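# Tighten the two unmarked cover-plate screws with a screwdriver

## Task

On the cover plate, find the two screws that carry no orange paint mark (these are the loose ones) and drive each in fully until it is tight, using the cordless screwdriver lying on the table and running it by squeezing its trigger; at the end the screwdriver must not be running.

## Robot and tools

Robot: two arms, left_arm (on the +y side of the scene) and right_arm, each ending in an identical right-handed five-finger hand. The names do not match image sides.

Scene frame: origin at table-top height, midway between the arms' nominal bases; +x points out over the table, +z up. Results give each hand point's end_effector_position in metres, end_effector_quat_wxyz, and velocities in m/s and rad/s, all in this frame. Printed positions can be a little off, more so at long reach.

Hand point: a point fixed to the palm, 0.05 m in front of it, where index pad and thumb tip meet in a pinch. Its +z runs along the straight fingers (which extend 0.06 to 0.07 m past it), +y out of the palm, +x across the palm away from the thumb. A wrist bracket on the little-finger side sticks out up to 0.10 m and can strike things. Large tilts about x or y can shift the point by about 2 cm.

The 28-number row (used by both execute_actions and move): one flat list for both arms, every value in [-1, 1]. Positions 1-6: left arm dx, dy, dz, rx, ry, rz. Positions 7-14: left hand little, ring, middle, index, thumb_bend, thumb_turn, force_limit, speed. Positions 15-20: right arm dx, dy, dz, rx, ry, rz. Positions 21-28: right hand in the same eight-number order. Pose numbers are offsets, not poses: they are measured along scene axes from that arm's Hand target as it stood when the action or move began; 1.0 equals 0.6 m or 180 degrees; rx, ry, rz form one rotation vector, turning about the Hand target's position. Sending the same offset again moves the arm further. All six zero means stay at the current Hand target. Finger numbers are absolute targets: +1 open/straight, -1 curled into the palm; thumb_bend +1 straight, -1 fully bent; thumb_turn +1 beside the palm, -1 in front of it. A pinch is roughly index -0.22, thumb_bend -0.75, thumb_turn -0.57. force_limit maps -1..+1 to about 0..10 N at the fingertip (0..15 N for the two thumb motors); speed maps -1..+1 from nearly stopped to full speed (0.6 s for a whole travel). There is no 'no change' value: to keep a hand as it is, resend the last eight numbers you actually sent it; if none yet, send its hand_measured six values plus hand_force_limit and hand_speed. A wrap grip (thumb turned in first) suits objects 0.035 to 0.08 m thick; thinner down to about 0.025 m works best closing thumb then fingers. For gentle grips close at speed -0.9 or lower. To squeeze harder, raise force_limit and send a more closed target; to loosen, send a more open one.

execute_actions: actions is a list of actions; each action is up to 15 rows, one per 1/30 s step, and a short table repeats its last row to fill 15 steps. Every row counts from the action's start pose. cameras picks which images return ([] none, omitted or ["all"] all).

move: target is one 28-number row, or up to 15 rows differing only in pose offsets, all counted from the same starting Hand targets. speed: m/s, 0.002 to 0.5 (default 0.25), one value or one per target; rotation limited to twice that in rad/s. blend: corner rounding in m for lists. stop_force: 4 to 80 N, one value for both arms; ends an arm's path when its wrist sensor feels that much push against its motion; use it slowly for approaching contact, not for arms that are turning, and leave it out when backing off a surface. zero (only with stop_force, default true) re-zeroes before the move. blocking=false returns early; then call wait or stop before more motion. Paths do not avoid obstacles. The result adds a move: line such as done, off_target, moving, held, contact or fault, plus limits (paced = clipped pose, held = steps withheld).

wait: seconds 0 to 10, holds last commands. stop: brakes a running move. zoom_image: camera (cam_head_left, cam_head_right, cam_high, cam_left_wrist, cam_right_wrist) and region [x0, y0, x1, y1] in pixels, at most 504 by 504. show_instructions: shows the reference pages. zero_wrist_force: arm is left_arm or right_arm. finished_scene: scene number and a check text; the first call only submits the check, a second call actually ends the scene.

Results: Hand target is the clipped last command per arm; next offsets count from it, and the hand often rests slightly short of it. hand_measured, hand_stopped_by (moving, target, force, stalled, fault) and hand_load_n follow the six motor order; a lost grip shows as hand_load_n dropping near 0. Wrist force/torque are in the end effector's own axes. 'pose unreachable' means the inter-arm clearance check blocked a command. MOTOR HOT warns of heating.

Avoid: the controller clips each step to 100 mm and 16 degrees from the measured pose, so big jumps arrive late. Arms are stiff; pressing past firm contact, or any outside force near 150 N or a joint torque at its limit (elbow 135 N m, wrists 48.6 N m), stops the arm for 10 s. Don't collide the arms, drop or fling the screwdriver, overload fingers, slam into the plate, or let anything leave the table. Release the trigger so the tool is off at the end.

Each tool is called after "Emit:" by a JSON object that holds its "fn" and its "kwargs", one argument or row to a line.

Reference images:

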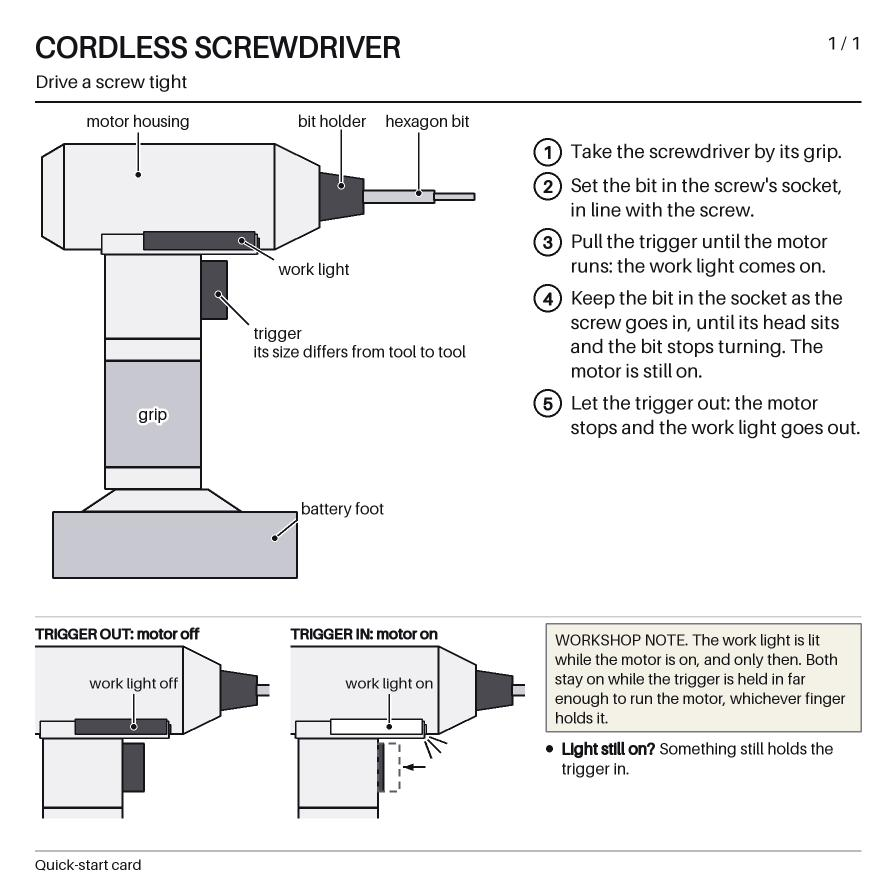

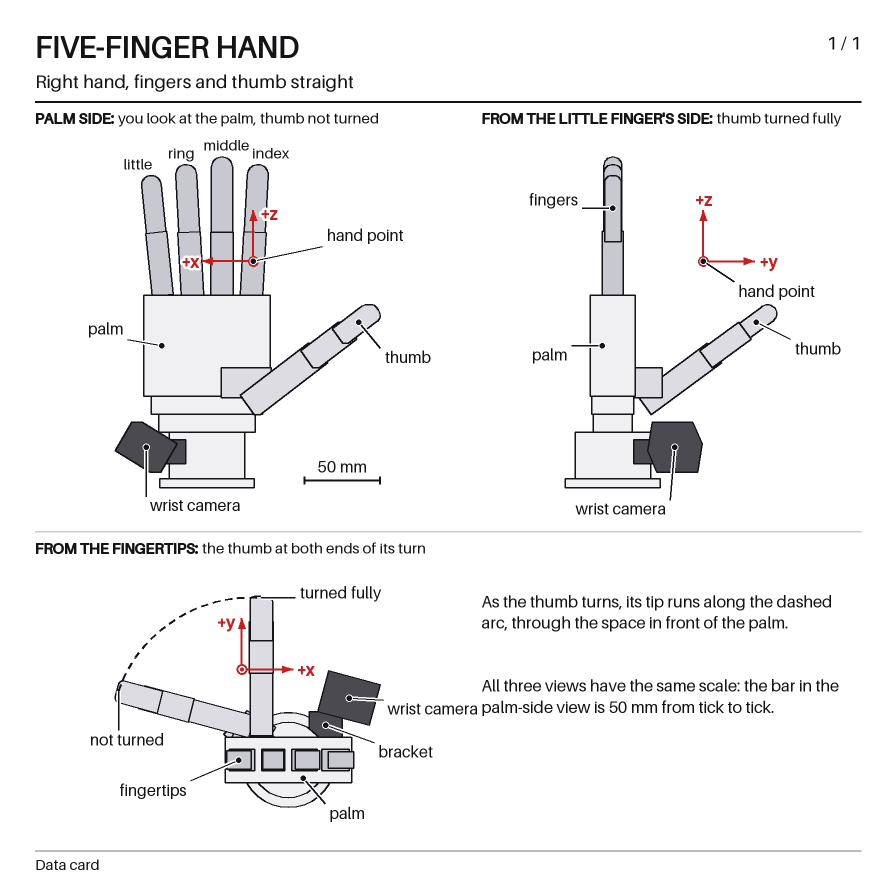

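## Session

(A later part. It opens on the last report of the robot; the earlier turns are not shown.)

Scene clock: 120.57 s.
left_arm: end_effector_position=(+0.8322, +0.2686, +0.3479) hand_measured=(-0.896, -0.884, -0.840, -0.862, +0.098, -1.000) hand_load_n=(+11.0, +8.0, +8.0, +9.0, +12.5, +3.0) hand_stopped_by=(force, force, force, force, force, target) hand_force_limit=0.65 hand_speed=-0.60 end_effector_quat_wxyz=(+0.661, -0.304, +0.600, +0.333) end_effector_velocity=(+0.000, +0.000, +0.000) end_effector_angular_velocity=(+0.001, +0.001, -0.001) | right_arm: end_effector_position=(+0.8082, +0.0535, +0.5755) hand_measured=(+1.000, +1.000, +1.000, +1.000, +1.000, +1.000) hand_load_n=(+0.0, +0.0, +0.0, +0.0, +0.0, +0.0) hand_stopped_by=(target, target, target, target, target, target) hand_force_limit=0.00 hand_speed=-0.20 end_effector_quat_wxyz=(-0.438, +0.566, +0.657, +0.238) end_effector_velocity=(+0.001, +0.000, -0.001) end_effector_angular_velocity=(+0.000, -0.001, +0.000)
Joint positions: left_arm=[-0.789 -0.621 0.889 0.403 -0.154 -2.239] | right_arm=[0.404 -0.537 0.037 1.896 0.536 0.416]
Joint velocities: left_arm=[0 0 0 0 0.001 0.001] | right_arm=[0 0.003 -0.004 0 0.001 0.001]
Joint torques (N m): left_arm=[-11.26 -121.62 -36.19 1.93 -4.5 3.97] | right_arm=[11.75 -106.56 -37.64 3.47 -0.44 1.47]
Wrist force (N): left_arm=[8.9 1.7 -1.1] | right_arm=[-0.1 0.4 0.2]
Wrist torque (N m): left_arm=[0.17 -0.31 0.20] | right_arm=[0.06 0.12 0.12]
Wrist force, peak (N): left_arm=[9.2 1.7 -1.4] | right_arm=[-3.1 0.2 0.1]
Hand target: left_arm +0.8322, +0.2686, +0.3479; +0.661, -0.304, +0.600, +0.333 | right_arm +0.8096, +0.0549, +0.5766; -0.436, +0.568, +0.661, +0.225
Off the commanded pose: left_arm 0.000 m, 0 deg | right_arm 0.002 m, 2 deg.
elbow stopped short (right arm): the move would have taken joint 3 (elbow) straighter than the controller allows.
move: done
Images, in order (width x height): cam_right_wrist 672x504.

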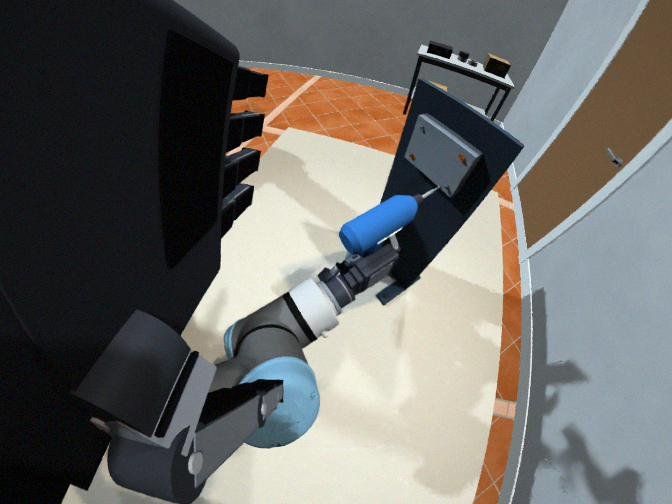

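Emit:
{"fn": "move", "kwargs": {
  "target": [0.0080,-0.0016,0.0005,0,0,0,-0.98,-0.98,-0.98,-0.9,-0.98,-1,0.65,-0.6,0,0,0,0,0,0,1,1,1,1,1,1,0,-0.2],
  "speed": 0.05,
  "cameras": ["cam_right_wrist"]
}}

Emit:
{"fn": "zoom_image", "kwargs": {
  "camera": "cam_right_wrist",
  "region": [420, 165, 470, 215]
}}

Emit:
{"fn": "move", "kwargs": {
  "target": [
    [0,0,0,0,0,0,-0.98,-0.98,-0.98,-0.9,-0.98,-1,0.65,-0.6,0.06,-0.15,-0.02,0.08,0,0,1,1,1,1,1,1,0,-0.2],
    [0,0,0,0,0,0,-0.98,-0.98,-0.98,-0.9,-0.98,-1,0.65,-0.6,0.088,-0.1,-0.185,0.18,0,0,1,1,1,1,1,1,0,-0.2]
  ],
  "speed": 0.2,
  "cameras": ["cam_right_wrist"]
}}

Emit:
{"fn": "zoom_image", "kwargs": {
  "camera": "cam_right_wrist",
  "region": [385, 180, 435, 230]
}}

Scene clock: 121.57 s.
left_arm: end_effector_position=(+0.8370, +0.2676, +0.3483) hand_measured=(-0.896, -0.884, -0.840, -0.862, +0.098, -1.000) hand_load_n=(+11.0, +8.5, +8.0, +9.5, +12.5, +3.0) hand_stopped_by=(force, force, force, force, force, target) hand_force_limit=0.65 hand_speed=-0.60 end_effector_quat_wxyz=(+0.661, -0.305, +0.600, +0.333) end_effector_velocity=(+0.000, +0.000, +0.000) end_effector_angular_velocity=(+0.001, +0.000, +0.000) | right_arm: end_effector_position=(+0.8081, +0.0537, +0.5754) hand_measured=(+1.000, +1.000, +1.000, +1.000, +1.000, +1.000) hand_load_n=(+0.0, +0.0, +0.0, +0.0, +0.0, +0.0) hand_stopped_by=(target, target, target, target, target, target) hand_force_limit=0.00 hand_speed=-0.20 end_effector_quat_wxyz=(-0.438, +0.566, +0.657, +0.238) end_effector_velocity=(-0.001, +0.000, +0.002) end_effector_angular_velocity=(+0.001, -0.002, +0.000)
Joint positions: left_arm=[-0.787 -0.609 0.867 0.424 -0.152 -2.25] | right_arm=[0.404 -0.536 0.037 1.896 0.536 0.416]
Joint velocities: left_arm=[0 0 0 0 -0.001 0] | right_arm=[0 -0.002 0 0 0 0]
Joint torques (N m): left_arm=[5.82 -102.22 -32.17 5.75 -2.12 -2.99] | right_arm=[0.21 -127.01 -27.5 2.45 -2.04 1.4]
Wrist force (N): left_arm=[9.0 1.4 -1.8] | right_arm=[-0.1 0.5 0.2]
Wrist torque (N m): left_arm=[0.17 -0.30 0.21] | right_arm=[0.07 0.12 0.12]
Wrist force, peak (N): left_arm=[9.4 1.6 -2.0] | right_arm=[-0.3 0.6 0.2]
Hand target: left_arm +0.8370, +0.2676, +0.3482; +0.661, -0.304, +0.600, +0.333 | right_arm +0.8096, +0.0549, +0.5766; -0.436, +0.568, +0.661, +0.225
Off the commanded pose: left_arm 0.000 m, 0 deg | right_arm 0.002 m, 2 deg.
elbow stopped short (right arm): the move would have taken joint 3 (elbow) straighter than the controller allows.
move: done
Images, in order (width x height): cam_right_wrist 672x504.

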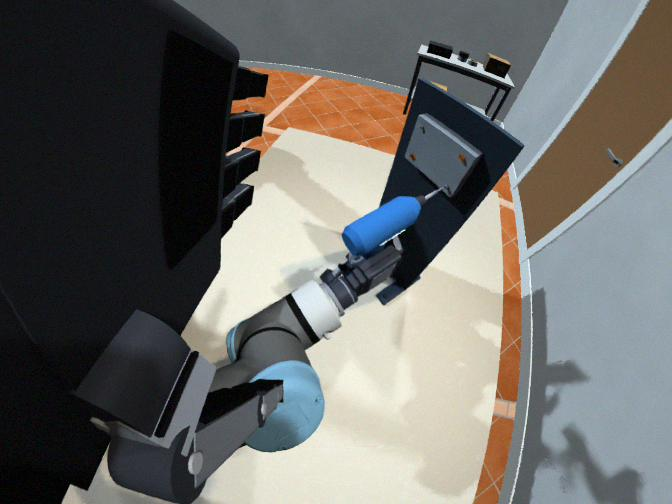

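Scaled by 10.080 from the camera's 672x504 image, which has a finer 960x720 frame.

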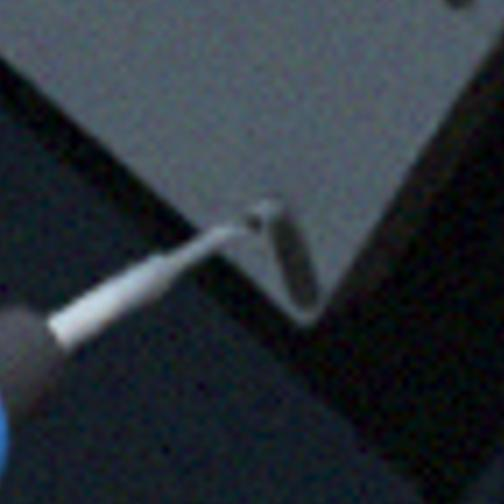

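Scene clock: 123.23 s.
left_arm: end_effector_position=(+0.8370, +0.2676, +0.3482) hand_measured=(-0.896, -0.884, -0.840, -0.862, +0.098, -1.000) hand_load_n=(+11.0, +8.0, +8.0, +9.0, +13.0, +3.0) hand_stopped_by=(force, force, force, force, force, target) hand_force_limit=0.65 hand_speed=-0.60 end_effector_quat_wxyz=(+0.661, -0.304, +0.600, +0.333) end_effector_velocity=(+0.000, +0.000, +0.000) end_effector_angular_velocity=(+0.001, +0.001, +0.000) | right_arm: end_effector_position=(+0.8573, -0.0138, +0.4926) hand_measured=(+1.000, +1.000, +1.000, +1.000, +1.000, +1.000) hand_load_n=(+0.0, +0.5, +0.0, +0.0, +0.0, +0.5) hand_stopped_by=(target, target, target, target, target, target) hand_force_limit=0.00 hand_speed=-0.20 end_effector_quat_wxyz=(+0.558, -0.449, -0.589, -0.375) end_effector_velocity=(+0.000, +0.000, -0.001) end_effector_angular_velocity=(+0.000, +0.000, +0.000)
Joint positions: left_arm=[-0.787 -0.609 0.867 0.424 -0.152 -2.25] | right_arm=[0.258 -0.771 0.887 1.55 0.097 -0.037]
Joint velocities: left_arm=[0 0 0 0 0.001 0.001] | right_arm=[0 0.001 0 -0.001 0 0]
Joint torques (N m): left_arm=[-6.3 -125.27 -33.83 0.72 -3.19 3.23] | right_arm=[4.86 -113.24 -37.84 6.12 0.16 1.64]
Wrist force (N): left_arm=[8.7 1.3 -1.7] | right_arm=[-0.4 0.0 -0.2]
Wrist torque (N m): left_arm=[0.14 -0.24 0.17] | right_arm=[0.00 0.27 0.09]
Wrist force, peak (N): left_arm=[9.0 1.6 -2.2] | right_arm=[-11.6 2.1 1.0]
Hand target: left_arm +0.8370, +0.2676, +0.3482; +0.661, -0.304, +0.600, +0.333 | right_arm +0.8573, -0.0138, +0.4926; +0.558, -0.449, -0.589, -0.375
Off the commanded pose: left_arm 0.000 m, 0 deg | right_arm 0.029 m, 5 deg.
move: held (right_arm; a check stopped the path); path passed 1 of 2 targets; limits=held
pose unreachable (right arm): on one or more control steps of this call, first in action 0 (counted from 0), this arm could not follow its commanded pose, so it was not sent that pose on those steps. It may still have moved: this result reports where it is.
cause: moving toward the commanded pose would bring a part of the arm too close to another arm (a part of this arm just beyond joint 6 (wrist 3) and a part of the left arm just beyond its joint 4 (wrist 1), at the place that arm is still heading or pushing toward).
Images, in order (width x height): cam_right_wrist 672x504.

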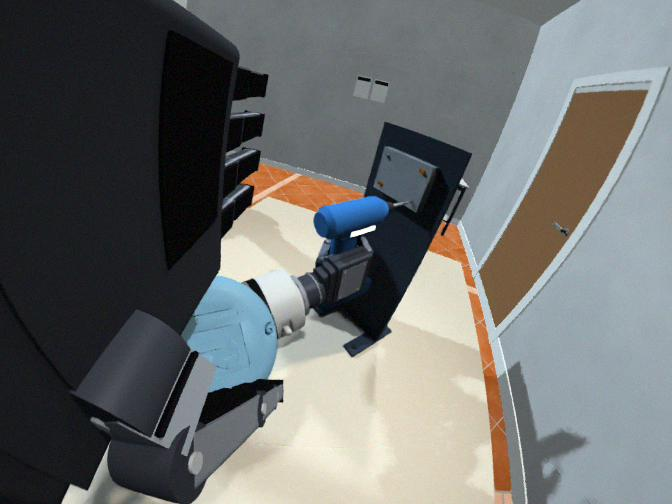

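Scaled by 10.080 from the camera's 672x504 image, which has a finer 960x720 frame.

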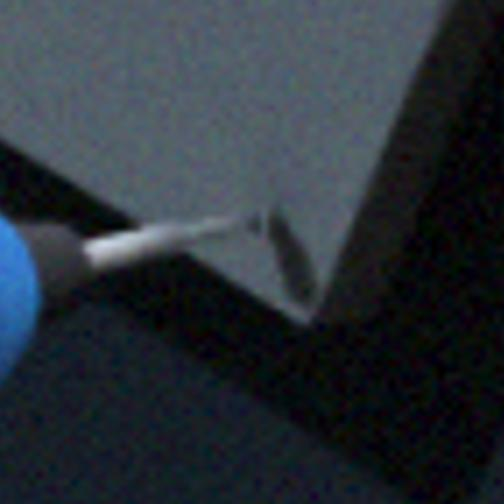

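Emit:
{"fn": "move", "kwargs": {
  "target": [0.0116,0.0163,0.0005,0,0,0,-0.98,-0.98,-0.98,-0.9,-0.98,-1,0.65,-0.6,0,0,0,0,0,0,1,1,1,1,1,1,0,-0.2],
  "speed": 0.006,
  "stop_force": 5,
  "cameras": ["cam_right_wrist"]
}}

Emit:
{"fn": "zoom_image", "kwargs": {
  "camera": "cam_right_wrist",
  "region": [385, 180, 435, 230]
}}

Scene clock: 125.30 s.
left_arm: end_effector_position=(+0.8393, +0.2708, +0.3483) hand_measured=(-0.896, -0.884, -0.840, -0.862, +0.098, -1.000) hand_load_n=(+11.0, +8.5, +8.0, +9.0, +13.0, +3.0) hand_stopped_by=(force, force, force, force, force, target) hand_force_limit=0.65 hand_speed=-0.60 end_effector_quat_wxyz=(+0.661, -0.305, +0.600, +0.333) end_effector_velocity=(+0.000, +0.000, +0.000) end_effector_angular_velocity=(+0.002, +0.002, +0.001) | right_arm: end_effector_position=(+0.8573, -0.0138, +0.4926) hand_measured=(+1.000, +1.000, +1.000, +1.000, +1.000, +1.000) hand_load_n=(+0.0, +0.0, +0.0, +0.0, +0.0, +0.0) hand_stopped_by=(target, target, target, target, target, target) hand_force_limit=0.00 hand_speed=-0.20 end_effector_quat_wxyz=(+0.558, -0.449, -0.589, -0.375) end_effector_velocity=(+0.000, +0.000, +0.000) end_effector_angular_velocity=(+0.000, +0.001, +0.000)
Joint positions: left_arm=[-0.783 -0.605 0.861 0.442 -0.149 -2.267] | right_arm=[0.258 -0.771 0.887 1.55 0.097 -0.036]
Joint velocities: left_arm=[0 0 0 0.001 0 0.002] | right_arm=[0 0 0 0.001 0 0]
Joint torques (N m): left_arm=[-12.97 -126.28 -30.8 1.27 -4.54 4.36] | right_arm=[-6.35 -116.12 -33.69 4.98 -0.3 1.83]
Wrist force (N): left_arm=[8.9 1.0 -4.9] | right_arm=[-0.2 -0.5 -0.6]
Wrist torque (N m): left_arm=[0.32 -0.48 0.24] | right_arm=[-0.06 0.28 0.09]
Wrist force, peak (N): left_arm=[8.2 0.3 -10.1] | right_arm=[-0.2 -0.4 -0.9]
Hand target: left_arm +0.8393, +0.2708, +0.3483; +0.661, -0.305, +0.600, +0.333 | right_arm +0.8573, -0.0138, +0.4926; +0.558, -0.449, -0.589, -0.375
Off the commanded pose: left_arm 0.008 m, 0 deg | right_arm 0.000 m, 0 deg.
move: contact (left_arm)
Images, in order (width x height): cam_right_wrist 672x504.

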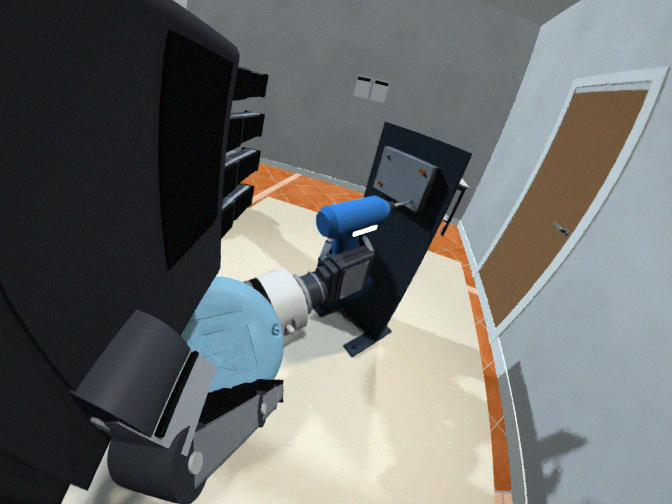

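Scaled by 10.080 from the camera's 672x504 image, which has a finer 960x720 frame.

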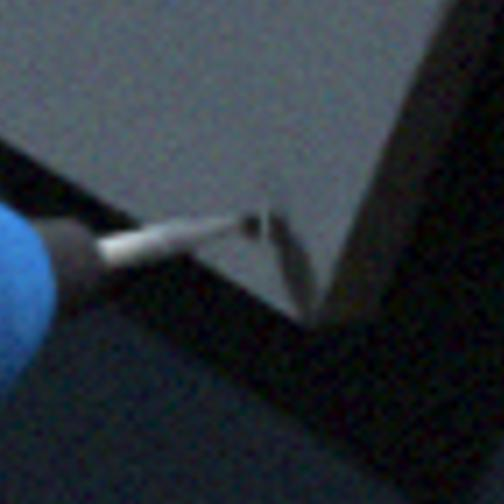

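Emit:
{"fn": "move", "kwargs": {
  "target": [0.0116,0.0163,0,0,0,0,-0.98,-0.98,-0.98,-0.9,-0.98,-1,0.65,-0.6,0,0,0,0,0,0,1,1,1,1,1,1,0,-0.2],
  "speed": 0.006,
  "stop_force": 6,
  "cameras": ["cam_right_wrist"]
}}

Emit:
{"fn": "zoom_image", "kwargs": {
  "camera": "cam_right_wrist",
  "region": [385, 180, 435, 230]
}}

Scene clock: 126.67 s.
left_arm: end_effector_position=(+0.8394, +0.2710, +0.3484) hand_measured=(-0.896, -0.884, -0.840, -0.862, +0.098, -1.000) hand_load_n=(+11.0, +8.5, +8.0, +9.0, +13.5, +2.5) hand_stopped_by=(force, force, force, force, force, target) hand_force_limit=0.65 hand_speed=-0.60 end_effector_quat_wxyz=(+0.661, -0.304, +0.600, +0.333) end_effector_velocity=(+0.000, -0.001, +0.000) end_effector_angular_velocity=(-0.001, +0.000, -0.001) | right_arm: end_effector_position=(+0.8573, -0.0138, +0.4926) hand_measured=(+1.000, +1.000, +1.000, +1.000, +1.000, +1.000) hand_load_n=(+0.0, +0.0, +0.0, +0.0, +0.0, +0.0) hand_stopped_by=(target, target, target, target, target, target) hand_force_limit=0.00 hand_speed=-0.20 end_effector_quat_wxyz=(+0.558, -0.449, -0.589, -0.375) end_effector_velocity=(+0.000, +0.000, +0.000) end_effector_angular_velocity=(+0.000, +0.000, +0.000)
Joint positions: left_arm=[-0.783 -0.605 0.861 0.443 -0.149 -2.268] | right_arm=[0.258 -0.771 0.887 1.55 0.097 -0.036]
Joint velocities: left_arm=[-0.001 0 0 0 0.001 -0.001] | right_arm=[0 0 0 0 0 0]
Joint torques (N m): left_arm=[-12.01 -123.42 -31.82 0.83 -4.32 3.69] | right_arm=[-12.26 -116.49 -34.51 4.04 -0.52 1.5]
Wrist force (N): left_arm=[8.8 0.6 -4.2] | right_arm=[0.0 -0.1 -0.6]
Wrist torque (N m): left_arm=[0.23 -0.48 0.22] | right_arm=[0.01 0.24 0.12]
Wrist force, peak (N): left_arm=[8.1 -0.3 -12.1] | right_arm=[-0.2 0.3 -0.8]
Hand target: left_arm +0.8394, +0.2710, +0.3484; +0.661, -0.304, +0.600, +0.333 | right_arm +0.8573, -0.0138, +0.4926; +0.558, -0.449, -0.589, -0.375
Off the commanded pose: left_arm 0.012 m, 0 deg | right_arm 0.000 m, 0 deg.
move: contact (left_arm)
Images, in order (width x height): cam_right_wrist 672x504.

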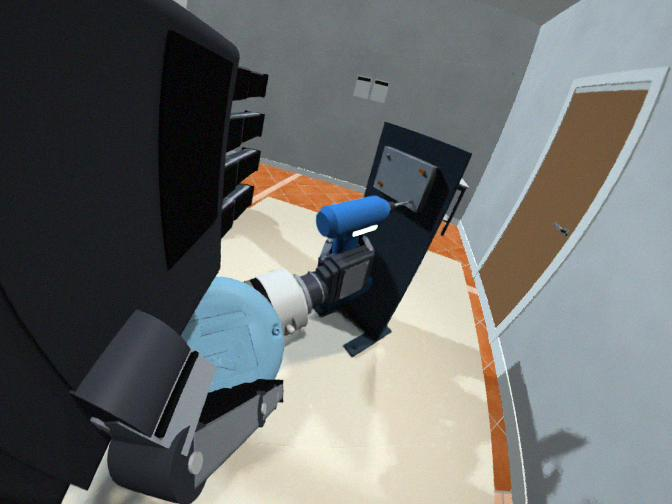

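Scaled by 10.080 from the camera's 672x504 image, which has a finer 960x720 frame.

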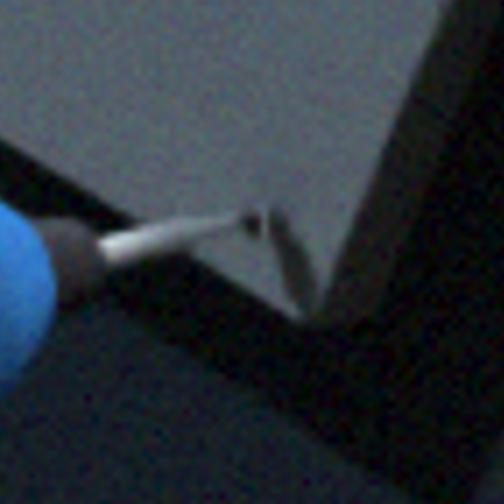

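Emit:
{"fn": "zoom_image", "kwargs": {
  "camera": "cam_right_wrist",
  "region": [399, 192, 421, 214]
}}

Emit:
{"fn": "move", "kwargs": {
  "target": [
    [0,0,0,0,0,0,-0.98,-0.98,-0.98,-0.9,-0.98,-1,0.65,-0.6,0,-0.03,0.13,-0.08,0,0,1,1,1,1,1,1,0,-0.2],
    [0,0,0,0,0,0,-0.98,-0.98,-0.98,-0.9,-0.98,-1,0.65,-0.6,-0.0799,0.114,0.1398,-0.145,0,0,1,1,1,1,1,1,0,-0.2]
  ],
  "speed": 0.2,
  "cameras": ["cam_right_wrist"]
}}

Emit:
{"fn": "zoom_image", "kwargs": {
  "camera": "cam_right_wrist",
  "region": [420, 165, 470, 215]
}}

Scaled by 22.909 from the camera's 672x504 image, which has a finer 960x720 frame.

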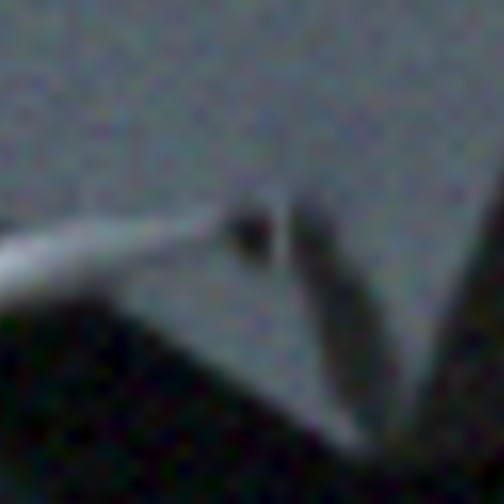

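Scene clock: 128.87 s.
left_arm: end_effector_position=(+0.8394, +0.2710, +0.3484) hand_measured=(-0.896, -0.884, -0.840, -0.862, +0.098, -1.000) hand_load_n=(+11.5, +8.0, +8.0, +9.0, +13.0, +2.5) hand_stopped_by=(force, force, force, force, force, target) hand_force_limit=0.65 hand_speed=-0.60 end_effector_quat_wxyz=(+0.661, -0.304, +0.600, +0.333) end_effector_velocity=(+0.000, -0.001, +0.000) end_effector_angular_velocity=(+0.000, +0.000, -0.001) | right_arm: end_effector_position=(+0.8088, +0.0536, +0.5758) hand_measured=(+1.000, +1.000, +1.000, +1.000, +1.000, +1.000) hand_load_n=(+0.0, +0.0, +0.0, +0.0, +0.0, +0.0) hand_stopped_by=(target, target, target, target, target, target) hand_force_limit=0.00 hand_speed=-0.20 end_effector_quat_wxyz=(-0.443, +0.562, +0.656, +0.238) end_effector_velocity=(+0.000, +0.000, +0.000) end_effector_angular_velocity=(+0.000, +0.000, +0.000)
Joint positions: left_arm=[-0.783 -0.605 0.861 0.443 -0.149 -2.268] | right_arm=[0.402 -0.533 0.037 1.906 0.525 0.401]
Joint velocities: left_arm=[-0.001 0 0 -0.001 0 0] | right_arm=[0 0.002 -0.003 0.002 0 0]
Joint torques (N m): left_arm=[-10.66 -125.32 -34.79 2.27 -4.9 3.3] | right_arm=[12.71 -105.07 -40.54 5.55 -0.67 1.57]
Wrist force (N): left_arm=[8.9 1.0 -3.9] | right_arm=[-0.5 0.3 0.0]
Wrist torque (N m): left_arm=[0.25 -0.41 0.22] | right_arm=[0.04 0.18 0.09]
Wrist force, peak (N): left_arm=[9.4 1.2 -3.9] | right_arm=[-1.2 0.6 -2.4]
Hand target: left_arm +0.8394, +0.2710, +0.3484; +0.661, -0.304, +0.600, +0.333 | right_arm +0.8097, +0.0546, +0.5765; -0.442, +0.563, +0.658, +0.232
Off the commanded pose: left_arm 0.000 m, 0 deg | right_arm 0.001 m, 1 deg.
elbow stopped short (right arm): the move would have taken joint 3 (elbow) straighter than the controller allows.
move: done
Images, in order (width x height): cam_right_wrist 672x504.

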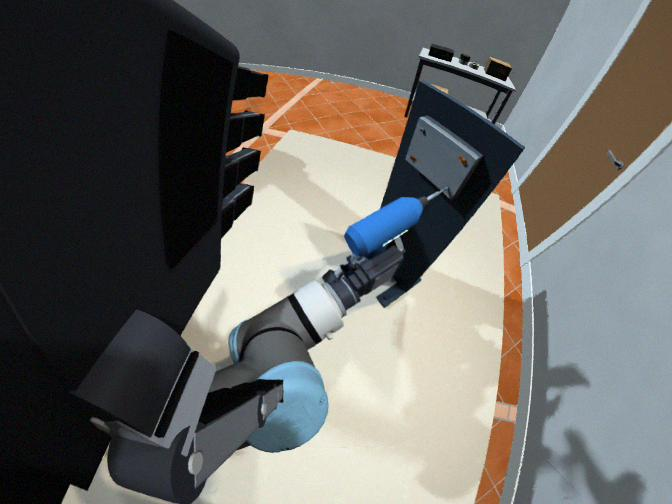

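Scaled by 10.080 from the camera's 672x504 image, which has a finer 960x720 frame.

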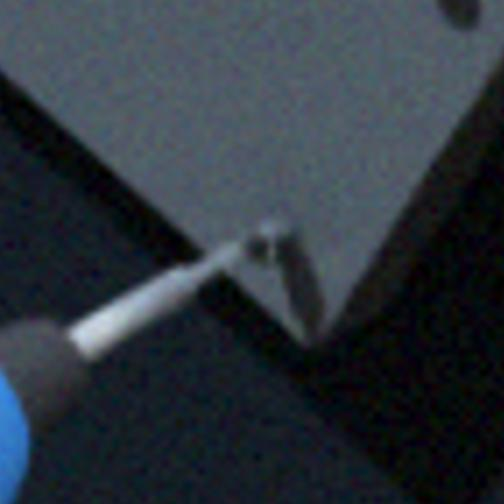

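Emit:
{"fn": "move", "kwargs": {
  "target": [0.0116,0.0163,0,0,0,0,-0.98,-0.98,-0.98,-0.9,-0.98,-1,0.65,-0.6,0,0,0,0,0,0,1,1,1,1,1,1,0,-0.2],
  "speed": 0.006,
  "stop_force": 10,
  "cameras": ["cam_right_wrist"]
}}

Emit:
{"fn": "zoom_image", "kwargs": {
  "camera": "cam_right_wrist",
  "region": [420, 165, 470, 215]
}}

Scene clock: 131.67 s.
left_arm: end_effector_position=(+0.8395, +0.2713, +0.3486) hand_measured=(-0.896, -0.884, -0.840, -0.862, +0.098, -1.000) hand_load_n=(+11.5, +8.0, +7.5, +9.0, +13.5, +2.0) hand_stopped_by=(force, force, force, force, force, target) hand_force_limit=0.65 hand_speed=-0.60 end_effector_quat_wxyz=(+0.661, -0.304, +0.600, +0.333) end_effector_velocity=(+0.000, +0.000, -0.001) end_effector_angular_velocity=(+0.001, +0.000, +0.000) | right_arm: end_effector_position=(+0.8087, +0.0537, +0.5758) hand_measured=(+1.000, +1.000, +1.000, +1.000, +1.000, +1.000) hand_load_n=(+0.0, +0.0, +0.0, +0.0, +0.0, +0.0) hand_stopped_by=(target, target, target, target, target, target) hand_force_limit=0.00 hand_speed=-0.20 end_effector_quat_wxyz=(-0.443, +0.562, +0.656, +0.238) end_effector_velocity=(+0.000, +0.000, +0.000) end_effector_angular_velocity=(+0.000, +0.000, +0.000)
Joint positions: left_arm=[-0.782 -0.604 0.861 0.445 -0.149 -2.269] | right_arm=[0.402 -0.533 0.037 1.906 0.525 0.401]
Joint velocities: left_arm=[0 0.001 0 0 0 0] | right_arm=[0 0 0 0 0 0]
Joint torques (N m): left_arm=[-9.81 -124.35 -35.26 1.49 -3.89 3.77] | right_arm=[1.05 -126.41 -34.18 2.44 -2.81 1.23]
Wrist force (N): left_arm=[8.9 0.8 -5.3] | right_arm=[-0.3 0.3 0.1]
Wrist torque (N m): left_arm=[0.33 -0.50 0.24] | right_arm=[0.05 0.16 0.10]
Wrist force, peak (N): left_arm=[8.7 -0.5 -14.5] | right_arm=[0.0 0.7 0.0]
Hand target: left_arm +0.8395, +0.2713, +0.3486; +0.661, -0.304, +0.600, +0.333 | right_arm +0.8097, +0.0546, +0.5765; -0.442, +0.563, +0.658, +0.232
Off the commanded pose: left_arm 0.012 m, 0 deg | right_arm 0.002 m, 1 deg.
elbow stopped short (right arm): the move would have taken joint 3 (elbow) straighter than the controller allows.
move: contact (left_arm)
Images, in order (width x height): cam_right_wrist 672x504.

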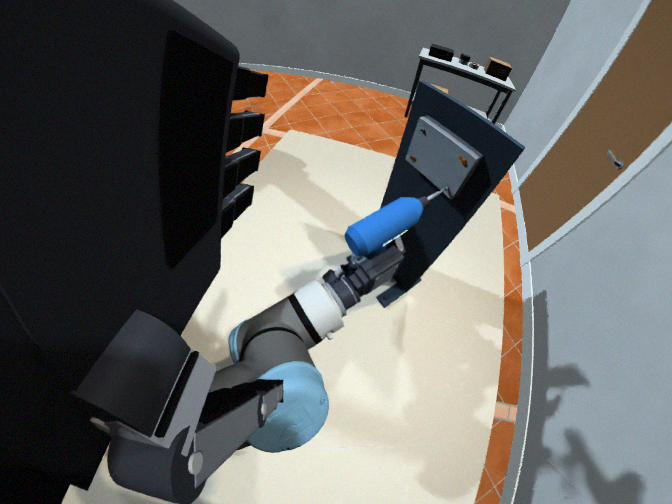

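Scaled by 10.080 from the camera's 672x504 image, which has a finer 960x720 frame.

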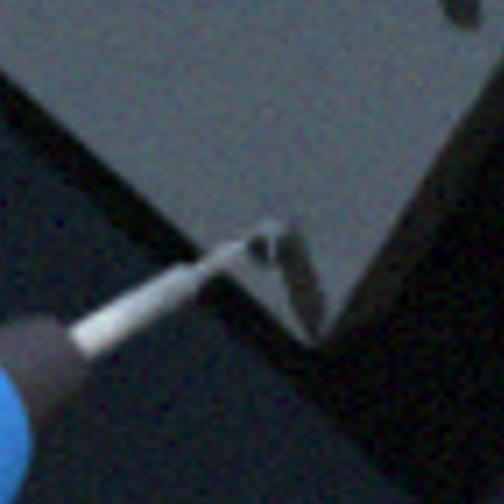

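Emit:
{"fn": "move", "kwargs": {
  "target": [
    [-0.0029,-0.0041,0,0,0,0,-0.98,-0.98,-0.98,-0.9,-0.98,-1,0.65,-0.6,0,0,0,0,0,0,1,1,1,1,1,1,0,-0.2],
    [-0.0002,-0.0060,-0.0003,0,0,0,-0.98,-0.98,-0.98,-0.9,-0.98,-1,0.65,-0.6,0,0,0,0,0,0,1,1,1,1,1,1,0,-0.2]
  ],
  "speed": 0.02,
  "cameras": ["cam_right_wrist"]
}}

Emit:
{"fn": "zoom_image", "kwargs": {
  "camera": "cam_right_wrist",
  "region": [420, 165, 470, 215]
}}

Emit:
{"fn": "move", "kwargs": {
  "target": [0.0116,0.0163,0,0,0,0,-0.98,-0.98,-0.98,-0.9,-0.98,-1,0.65,-0.6,0,0,0,0,0,0,1,1,1,1,1,1,0,-0.2],
  "speed": 0.006,
  "stop_force": 5,
  "cameras": ["cam_right_wrist"]
}}

Emit:
{"fn": "zoom_image", "kwargs": {
  "camera": "cam_right_wrist",
  "region": [420, 165, 470, 215]
}}

Scene clock: 132.77 s.
left_arm: end_effector_position=(+0.8394, +0.2676, +0.3485) hand_measured=(-0.896, -0.884, -0.840, -0.862, +0.098, -1.000) hand_load_n=(+10.5, +7.5, +8.0, +9.0, +13.5, +2.5) hand_stopped_by=(force, force, force, force, force, target) hand_force_limit=0.65 hand_speed=-0.60 end_effector_quat_wxyz=(+0.661, -0.304, +0.600, +0.333) end_effector_velocity=(+0.000, +0.000, +0.000) end_effector_angular_velocity=(-0.001, -0.001, +0.000) | right_arm: end_effector_position=(+0.8087, +0.0537, +0.5758) hand_measured=(+1.000, +1.000, +1.000, +1.000, +1.000, +1.000) hand_load_n=(+0.0, +0.5, +0.0, +0.0, +0.0, +0.0) hand_stopped_by=(target, target, target, target, target, target) hand_force_limit=0.00 hand_speed=-0.20 end_effector_quat_wxyz=(-0.443, +0.562, +0.656, +0.238) end_effector_velocity=(+0.000, +0.000, +0.000) end_effector_angular_velocity=(+0.000, +0.000, +0.000)
Joint positions: left_arm=[-0.785 -0.603 0.857 0.435 -0.151 -2.257] | right_arm=[0.402 -0.533 0.037 1.906 0.525 0.401]
Joint velocities: left_arm=[0 0 0.001 0 0 -0.002] | right_arm=[0 0 0 0.001 0 0]
Joint torques (N m): left_arm=[9.83 -107.54 -31.33 6.78 -0.35 -3.2] | right_arm=[-8.55 -122.05 -33.36 2.97 -3.39 1.61]
Wrist force (N): left_arm=[9.0 1.1 -1.4] | right_arm=[0.3 0.5 0.0]
Wrist torque (N m): left_arm=[0.10 -0.30 0.19] | right_arm=[0.07 0.07 0.15]
Wrist force, peak (N): left_arm=[9.1 1.1 -5.3] | right_arm=[-0.2 0.6 0.0]
Hand target: left_arm +0.8394, +0.2677, +0.3484; +0.661, -0.304, +0.600, +0.333 | right_arm +0.8097, +0.0546, +0.5765; -0.442, +0.563, +0.658, +0.232
Off the commanded pose: left_arm 0.000 m, 0 deg | right_arm 0.002 m, 1 deg.
elbow stopped short (right arm): the move would have taken joint 3 (elbow) straighter than the controller allows.
move: done
Images, in order (width x height): cam_right_wrist 672x504.

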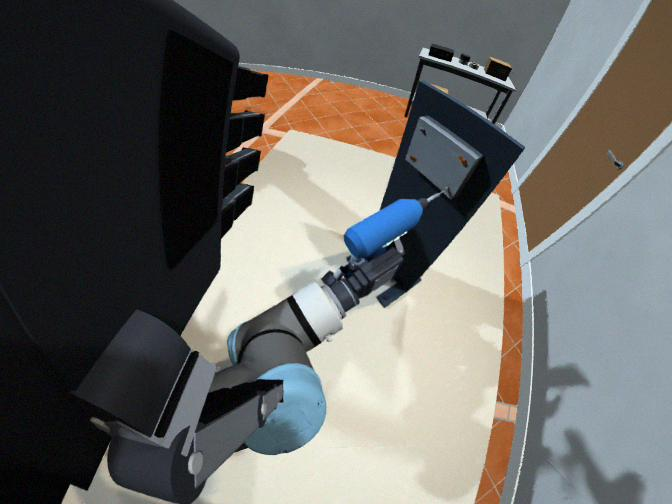

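Scaled by 10.080 from the camera's 672x504 image, which has a finer 960x720 frame.

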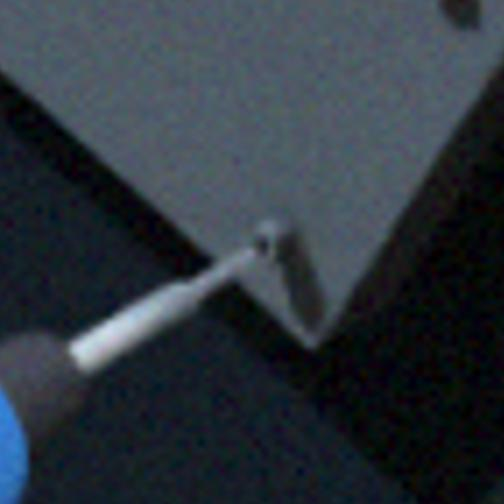

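Scene clock: 135.37 s.
left_arm: end_effector_position=(+0.8422, +0.2717, +0.3484) hand_measured=(-0.896, -0.884, -0.840, -0.862, +0.098, -1.000) hand_load_n=(+10.5, +7.5, +7.5, +9.0, +13.5, +2.5) hand_stopped_by=(force, force, force, force, force, target) hand_force_limit=0.65 hand_speed=-0.60 end_effector_quat_wxyz=(+0.661, -0.304, +0.600, +0.333) end_effector_velocity=(+0.000, +0.000, +0.000) end_effector_angular_velocity=(+0.000, +0.000, +0.000) | right_arm: end_effector_position=(+0.8087, +0.0537, +0.5758) hand_measured=(+1.000, +1.000, +1.000, +1.000, +1.000, +1.000) hand_load_n=(+0.0, +0.0, +0.0, -0.5, +0.0, +0.0) hand_stopped_by=(target, target, target, target, target, target) hand_force_limit=0.00 hand_speed=-0.20 end_effector_quat_wxyz=(-0.443, +0.562, +0.656, +0.238) end_effector_velocity=(-0.001, +0.000, +0.002) end_effector_angular_velocity=(+0.001, -0.002, +0.000)
Joint positions: left_arm=[-0.78 -0.598 0.849 0.459 -0.147 -2.279] | right_arm=[0.402 -0.533 0.037 1.906 0.525 0.401]
Joint velocities: left_arm=[0 0 0 0 0 0.001] | right_arm=[0 -0.002 0 -0.001 0 0]
Joint torques (N m): left_arm=[-8.07 -120.81 -32.17 0.97 -2.89 3.66] | right_arm=[-12.15 -125.87 -31.37 2.46 -2.62 1.14]
Wrist force (N): left_arm=[7.1 2.3 -4.7] | right_arm=[0.0 0.2 0.0]
Wrist torque (N m): left_arm=[0.17 -0.66 0.11] | right_arm=[0.04 0.13 0.11]
Wrist force, peak (N): left_arm=[8.6 2.3 -7.5] | right_arm=[-0.6 0.5 0.2]
Hand target: left_arm +0.8422, +0.2717, +0.3484; +0.661, -0.304, +0.600, +0.333 | right_arm +0.8097, +0.0546, +0.5765; -0.442, +0.563, +0.658, +0.232
Off the commanded pose: left_arm 0.007 m, 0 deg | right_arm 0.002 m, 1 deg.
elbow stopped short (right arm): the move would have taken joint 3 (elbow) straighter than the controller allows.
move: contact (left_arm)
Images, in order (width x height): cam_right_wrist 672x504.

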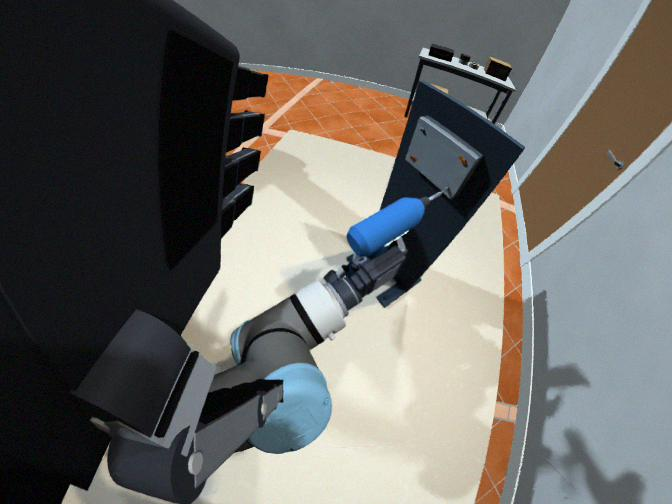

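Scaled by 10.080 from the camera's 672x504 image, which has a finer 960x720 frame.

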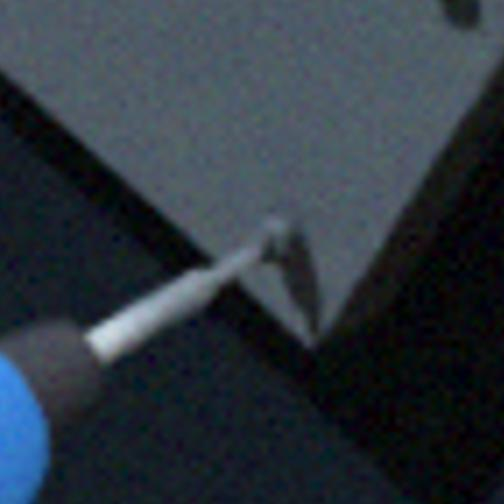

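Emit:
{"fn": "move", "kwargs": {
  "target": [0.0116,0.0163,0,0,0,0,-0.98,-0.98,-0.98,-0.9,-0.98,-1,0.65,-0.6,0,0,0,0,0,0,1,1,1,1,1,1,0,-0.2],
  "speed": 0.006,
  "stop_force": 6,
  "cameras": ["cam_right_wrist"]
}}

Emit:
{"fn": "zoom_image", "kwargs": {
  "camera": "cam_right_wrist",
  "region": [420, 165, 470, 215]
}}

Scene clock: 138.03 s.
left_arm: end_effector_position=(+0.8434, +0.2735, +0.3484) hand_measured=(-0.896, -0.884, -0.840, -0.862, +0.098, -1.000) hand_load_n=(+10.5, +7.5, +7.5, +9.0, +13.5, +2.5) hand_stopped_by=(force, force, force, force, force, target) hand_force_limit=0.65 hand_speed=-0.60 end_effector_quat_wxyz=(+0.661, -0.304, +0.600, +0.333) end_effector_velocity=(+0.000, +0.000, +0.000) end_effector_angular_velocity=(-0.001, -0.001, -0.001) | right_arm: end_effector_position=(+0.8087, +0.0537, +0.5758) hand_measured=(+1.000, +1.000, +1.000, +1.000, +1.000, +1.000) hand_load_n=(+0.0, +0.0, +0.0, +0.0, +0.0, +0.0) hand_stopped_by=(target, target, target, target, target, target) hand_force_limit=0.00 hand_speed=-0.20 end_effector_quat_wxyz=(-0.443, +0.562, +0.656, +0.238) end_effector_velocity=(+0.000, +0.000, +0.000) end_effector_angular_velocity=(+0.000, +0.000, +0.000)
Joint positions: left_arm=[-0.778 -0.596 0.846 0.468 -0.145 -2.288] | right_arm=[0.402 -0.533 0.037 1.906 0.525 0.401]
Joint velocities: left_arm=[0 0 0 0 0.001 -0.001] | right_arm=[0 0 0 0 0 0]
Joint torques (N m): left_arm=[-16.25 -120.66 -30.75 3.12 -3.45 4.75] | right_arm=[3.6 -126.69 -28.8 2.46 -2.73 1.21]
Wrist force (N): left_arm=[5.5 3.8 3.8] | right_arm=[0.3 0.1 0.1]
Wrist torque (N m): left_arm=[-0.16 -0.36 -0.92] | right_arm=[0.01 0.06 0.14]
Wrist force, peak (N): left_arm=[9.2 2.2 -12.5] | right_arm=[-0.1 0.8 -0.4]
Hand target: left_arm +0.8434, +0.2735, +0.3484; +0.661, -0.304, +0.600, +0.333 | right_arm +0.8097, +0.0546, +0.5765; -0.442, +0.563, +0.658, +0.232
Off the commanded pose: left_arm 0.010 m, 0 deg | right_arm 0.002 m, 1 deg.
elbow stopped short (right arm): the move would have taken joint 3 (elbow) straighter than the controller allows.
move: contact (left_arm)
Images, in order (width x height): cam_right_wrist 672x504.

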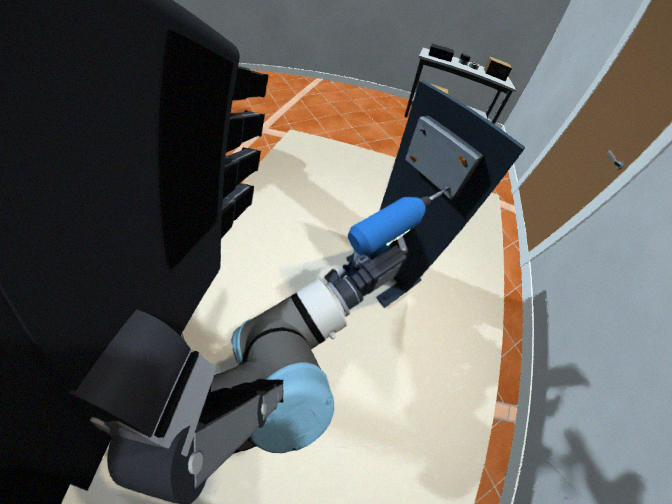

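Scaled by 10.080 from the camera's 672x504 image, which has a finer 960x720 frame.

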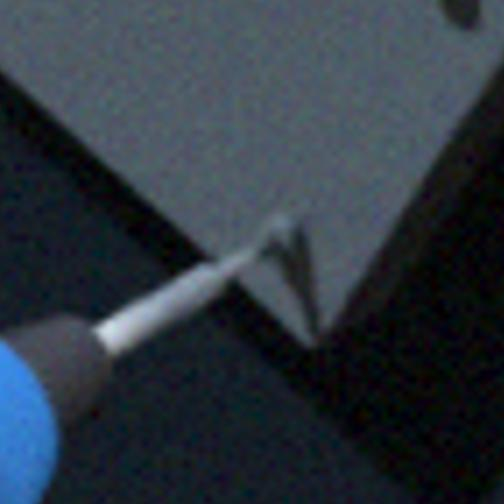

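Emit:
{"fn": "move", "kwargs": {
  "target": [0.0116,0.0163,0,0,0,0,-0.98,-0.98,-0.98,-0.9,-0.98,-1,0.65,-0.6,0,0,0,0,0,0,1,1,1,1,1,1,0,-0.2],
  "speed": 0.006,
  "stop_force": 6,
  "cameras": ["cam_right_wrist"]
}}

Emit:
{"fn": "zoom_image", "kwargs": {
  "camera": "cam_right_wrist",
  "region": [420, 165, 470, 215]
}}

Scene clock: 140.73 s.
left_arm: end_effector_position=(+0.8435, +0.2736, +0.3485) hand_measured=(-0.896, -0.884, -0.840, -0.862, +0.098, -1.000) hand_load_n=(+10.5, +7.5, +7.5, +9.0, +13.0, +2.5) hand_stopped_by=(force, force, force, force, force, target) hand_force_limit=0.65 hand_speed=-0.60 end_effector_quat_wxyz=(+0.661, -0.304, +0.600, +0.333) end_effector_velocity=(+0.000, +0.000, +0.000) end_effector_angular_velocity=(+0.000, -0.001, +0.000) | right_arm: end_effector_position=(+0.8087, +0.0537, +0.5758) hand_measured=(+1.000, +1.000, +1.000, +1.000, +1.000, +1.000) hand_load_n=(+0.0, +0.0, +0.0, +0.0, +0.0, +0.0) hand_stopped_by=(target, target, target, target, target, target) hand_force_limit=0.00 hand_speed=-0.20 end_effector_quat_wxyz=(-0.443, +0.562, +0.656, +0.238) end_effector_velocity=(+0.001, +0.000, -0.001) end_effector_angular_velocity=(+0.000, +0.000, +0.000)
Joint positions: left_arm=[-0.778 -0.595 0.846 0.47 -0.145 -2.289] | right_arm=[0.402 -0.533 0.037 1.906 0.525 0.401]
Joint velocities: left_arm=[0 0 0 0 0 -0.001] | right_arm=[0 0.001 0 -0.001 0 0]
Joint torques (N m): left_arm=[-6.69 -121.64 -34.37 2.28 -3.77 5.19] | right_arm=[4.68 -126.05 -29.6 2.28 -2.86 1.32]
Wrist force (N): left_arm=[7.6 2.8 -3.8] | right_arm=[-0.2 0.2 0.3]
Wrist torque (N m): left_arm=[0.07 -0.52 -0.84] | right_arm=[0.01 0.13 0.11]
Wrist force, peak (N): left_arm=[10.6 2.3 -12.0] | right_arm=[0.0 0.7 -0.4]
Hand target: left_arm +0.8435, +0.2736, +0.3485; +0.661, -0.304, +0.600, +0.333 | right_arm +0.8097, +0.0546, +0.5765; -0.442, +0.563, +0.658, +0.232
Off the commanded pose: left_arm 0.012 m, 0 deg | right_arm 0.002 m, 1 deg.
elbow stopped short (right arm): the move would have taken joint 3 (elbow) straighter than the controller allows.
move: contact (left_arm)
Images, in order (width x height): cam_right_wrist 672x504.

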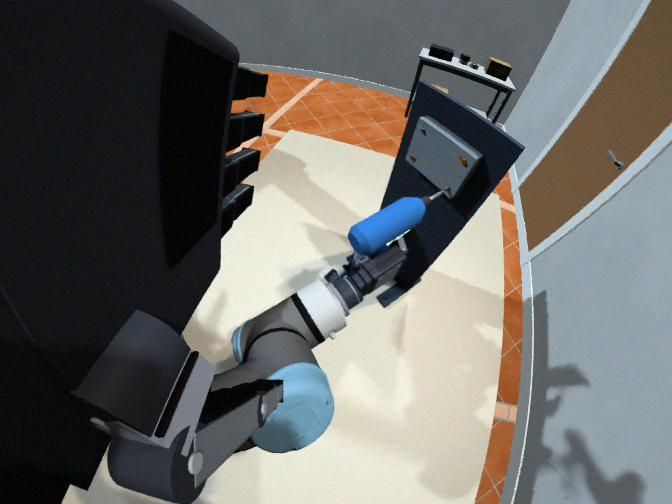

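Scaled by 10.080 from the camera's 672x504 image, which has a finer 960x720 frame.

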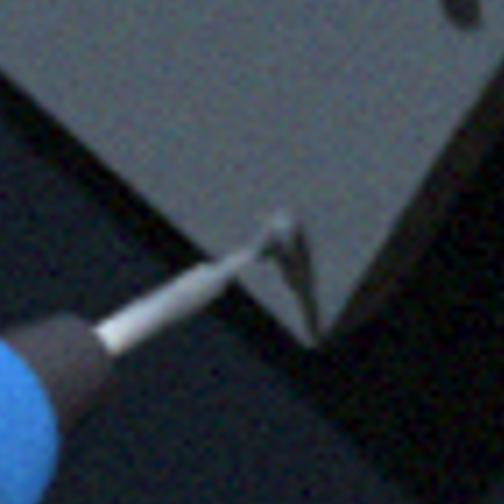

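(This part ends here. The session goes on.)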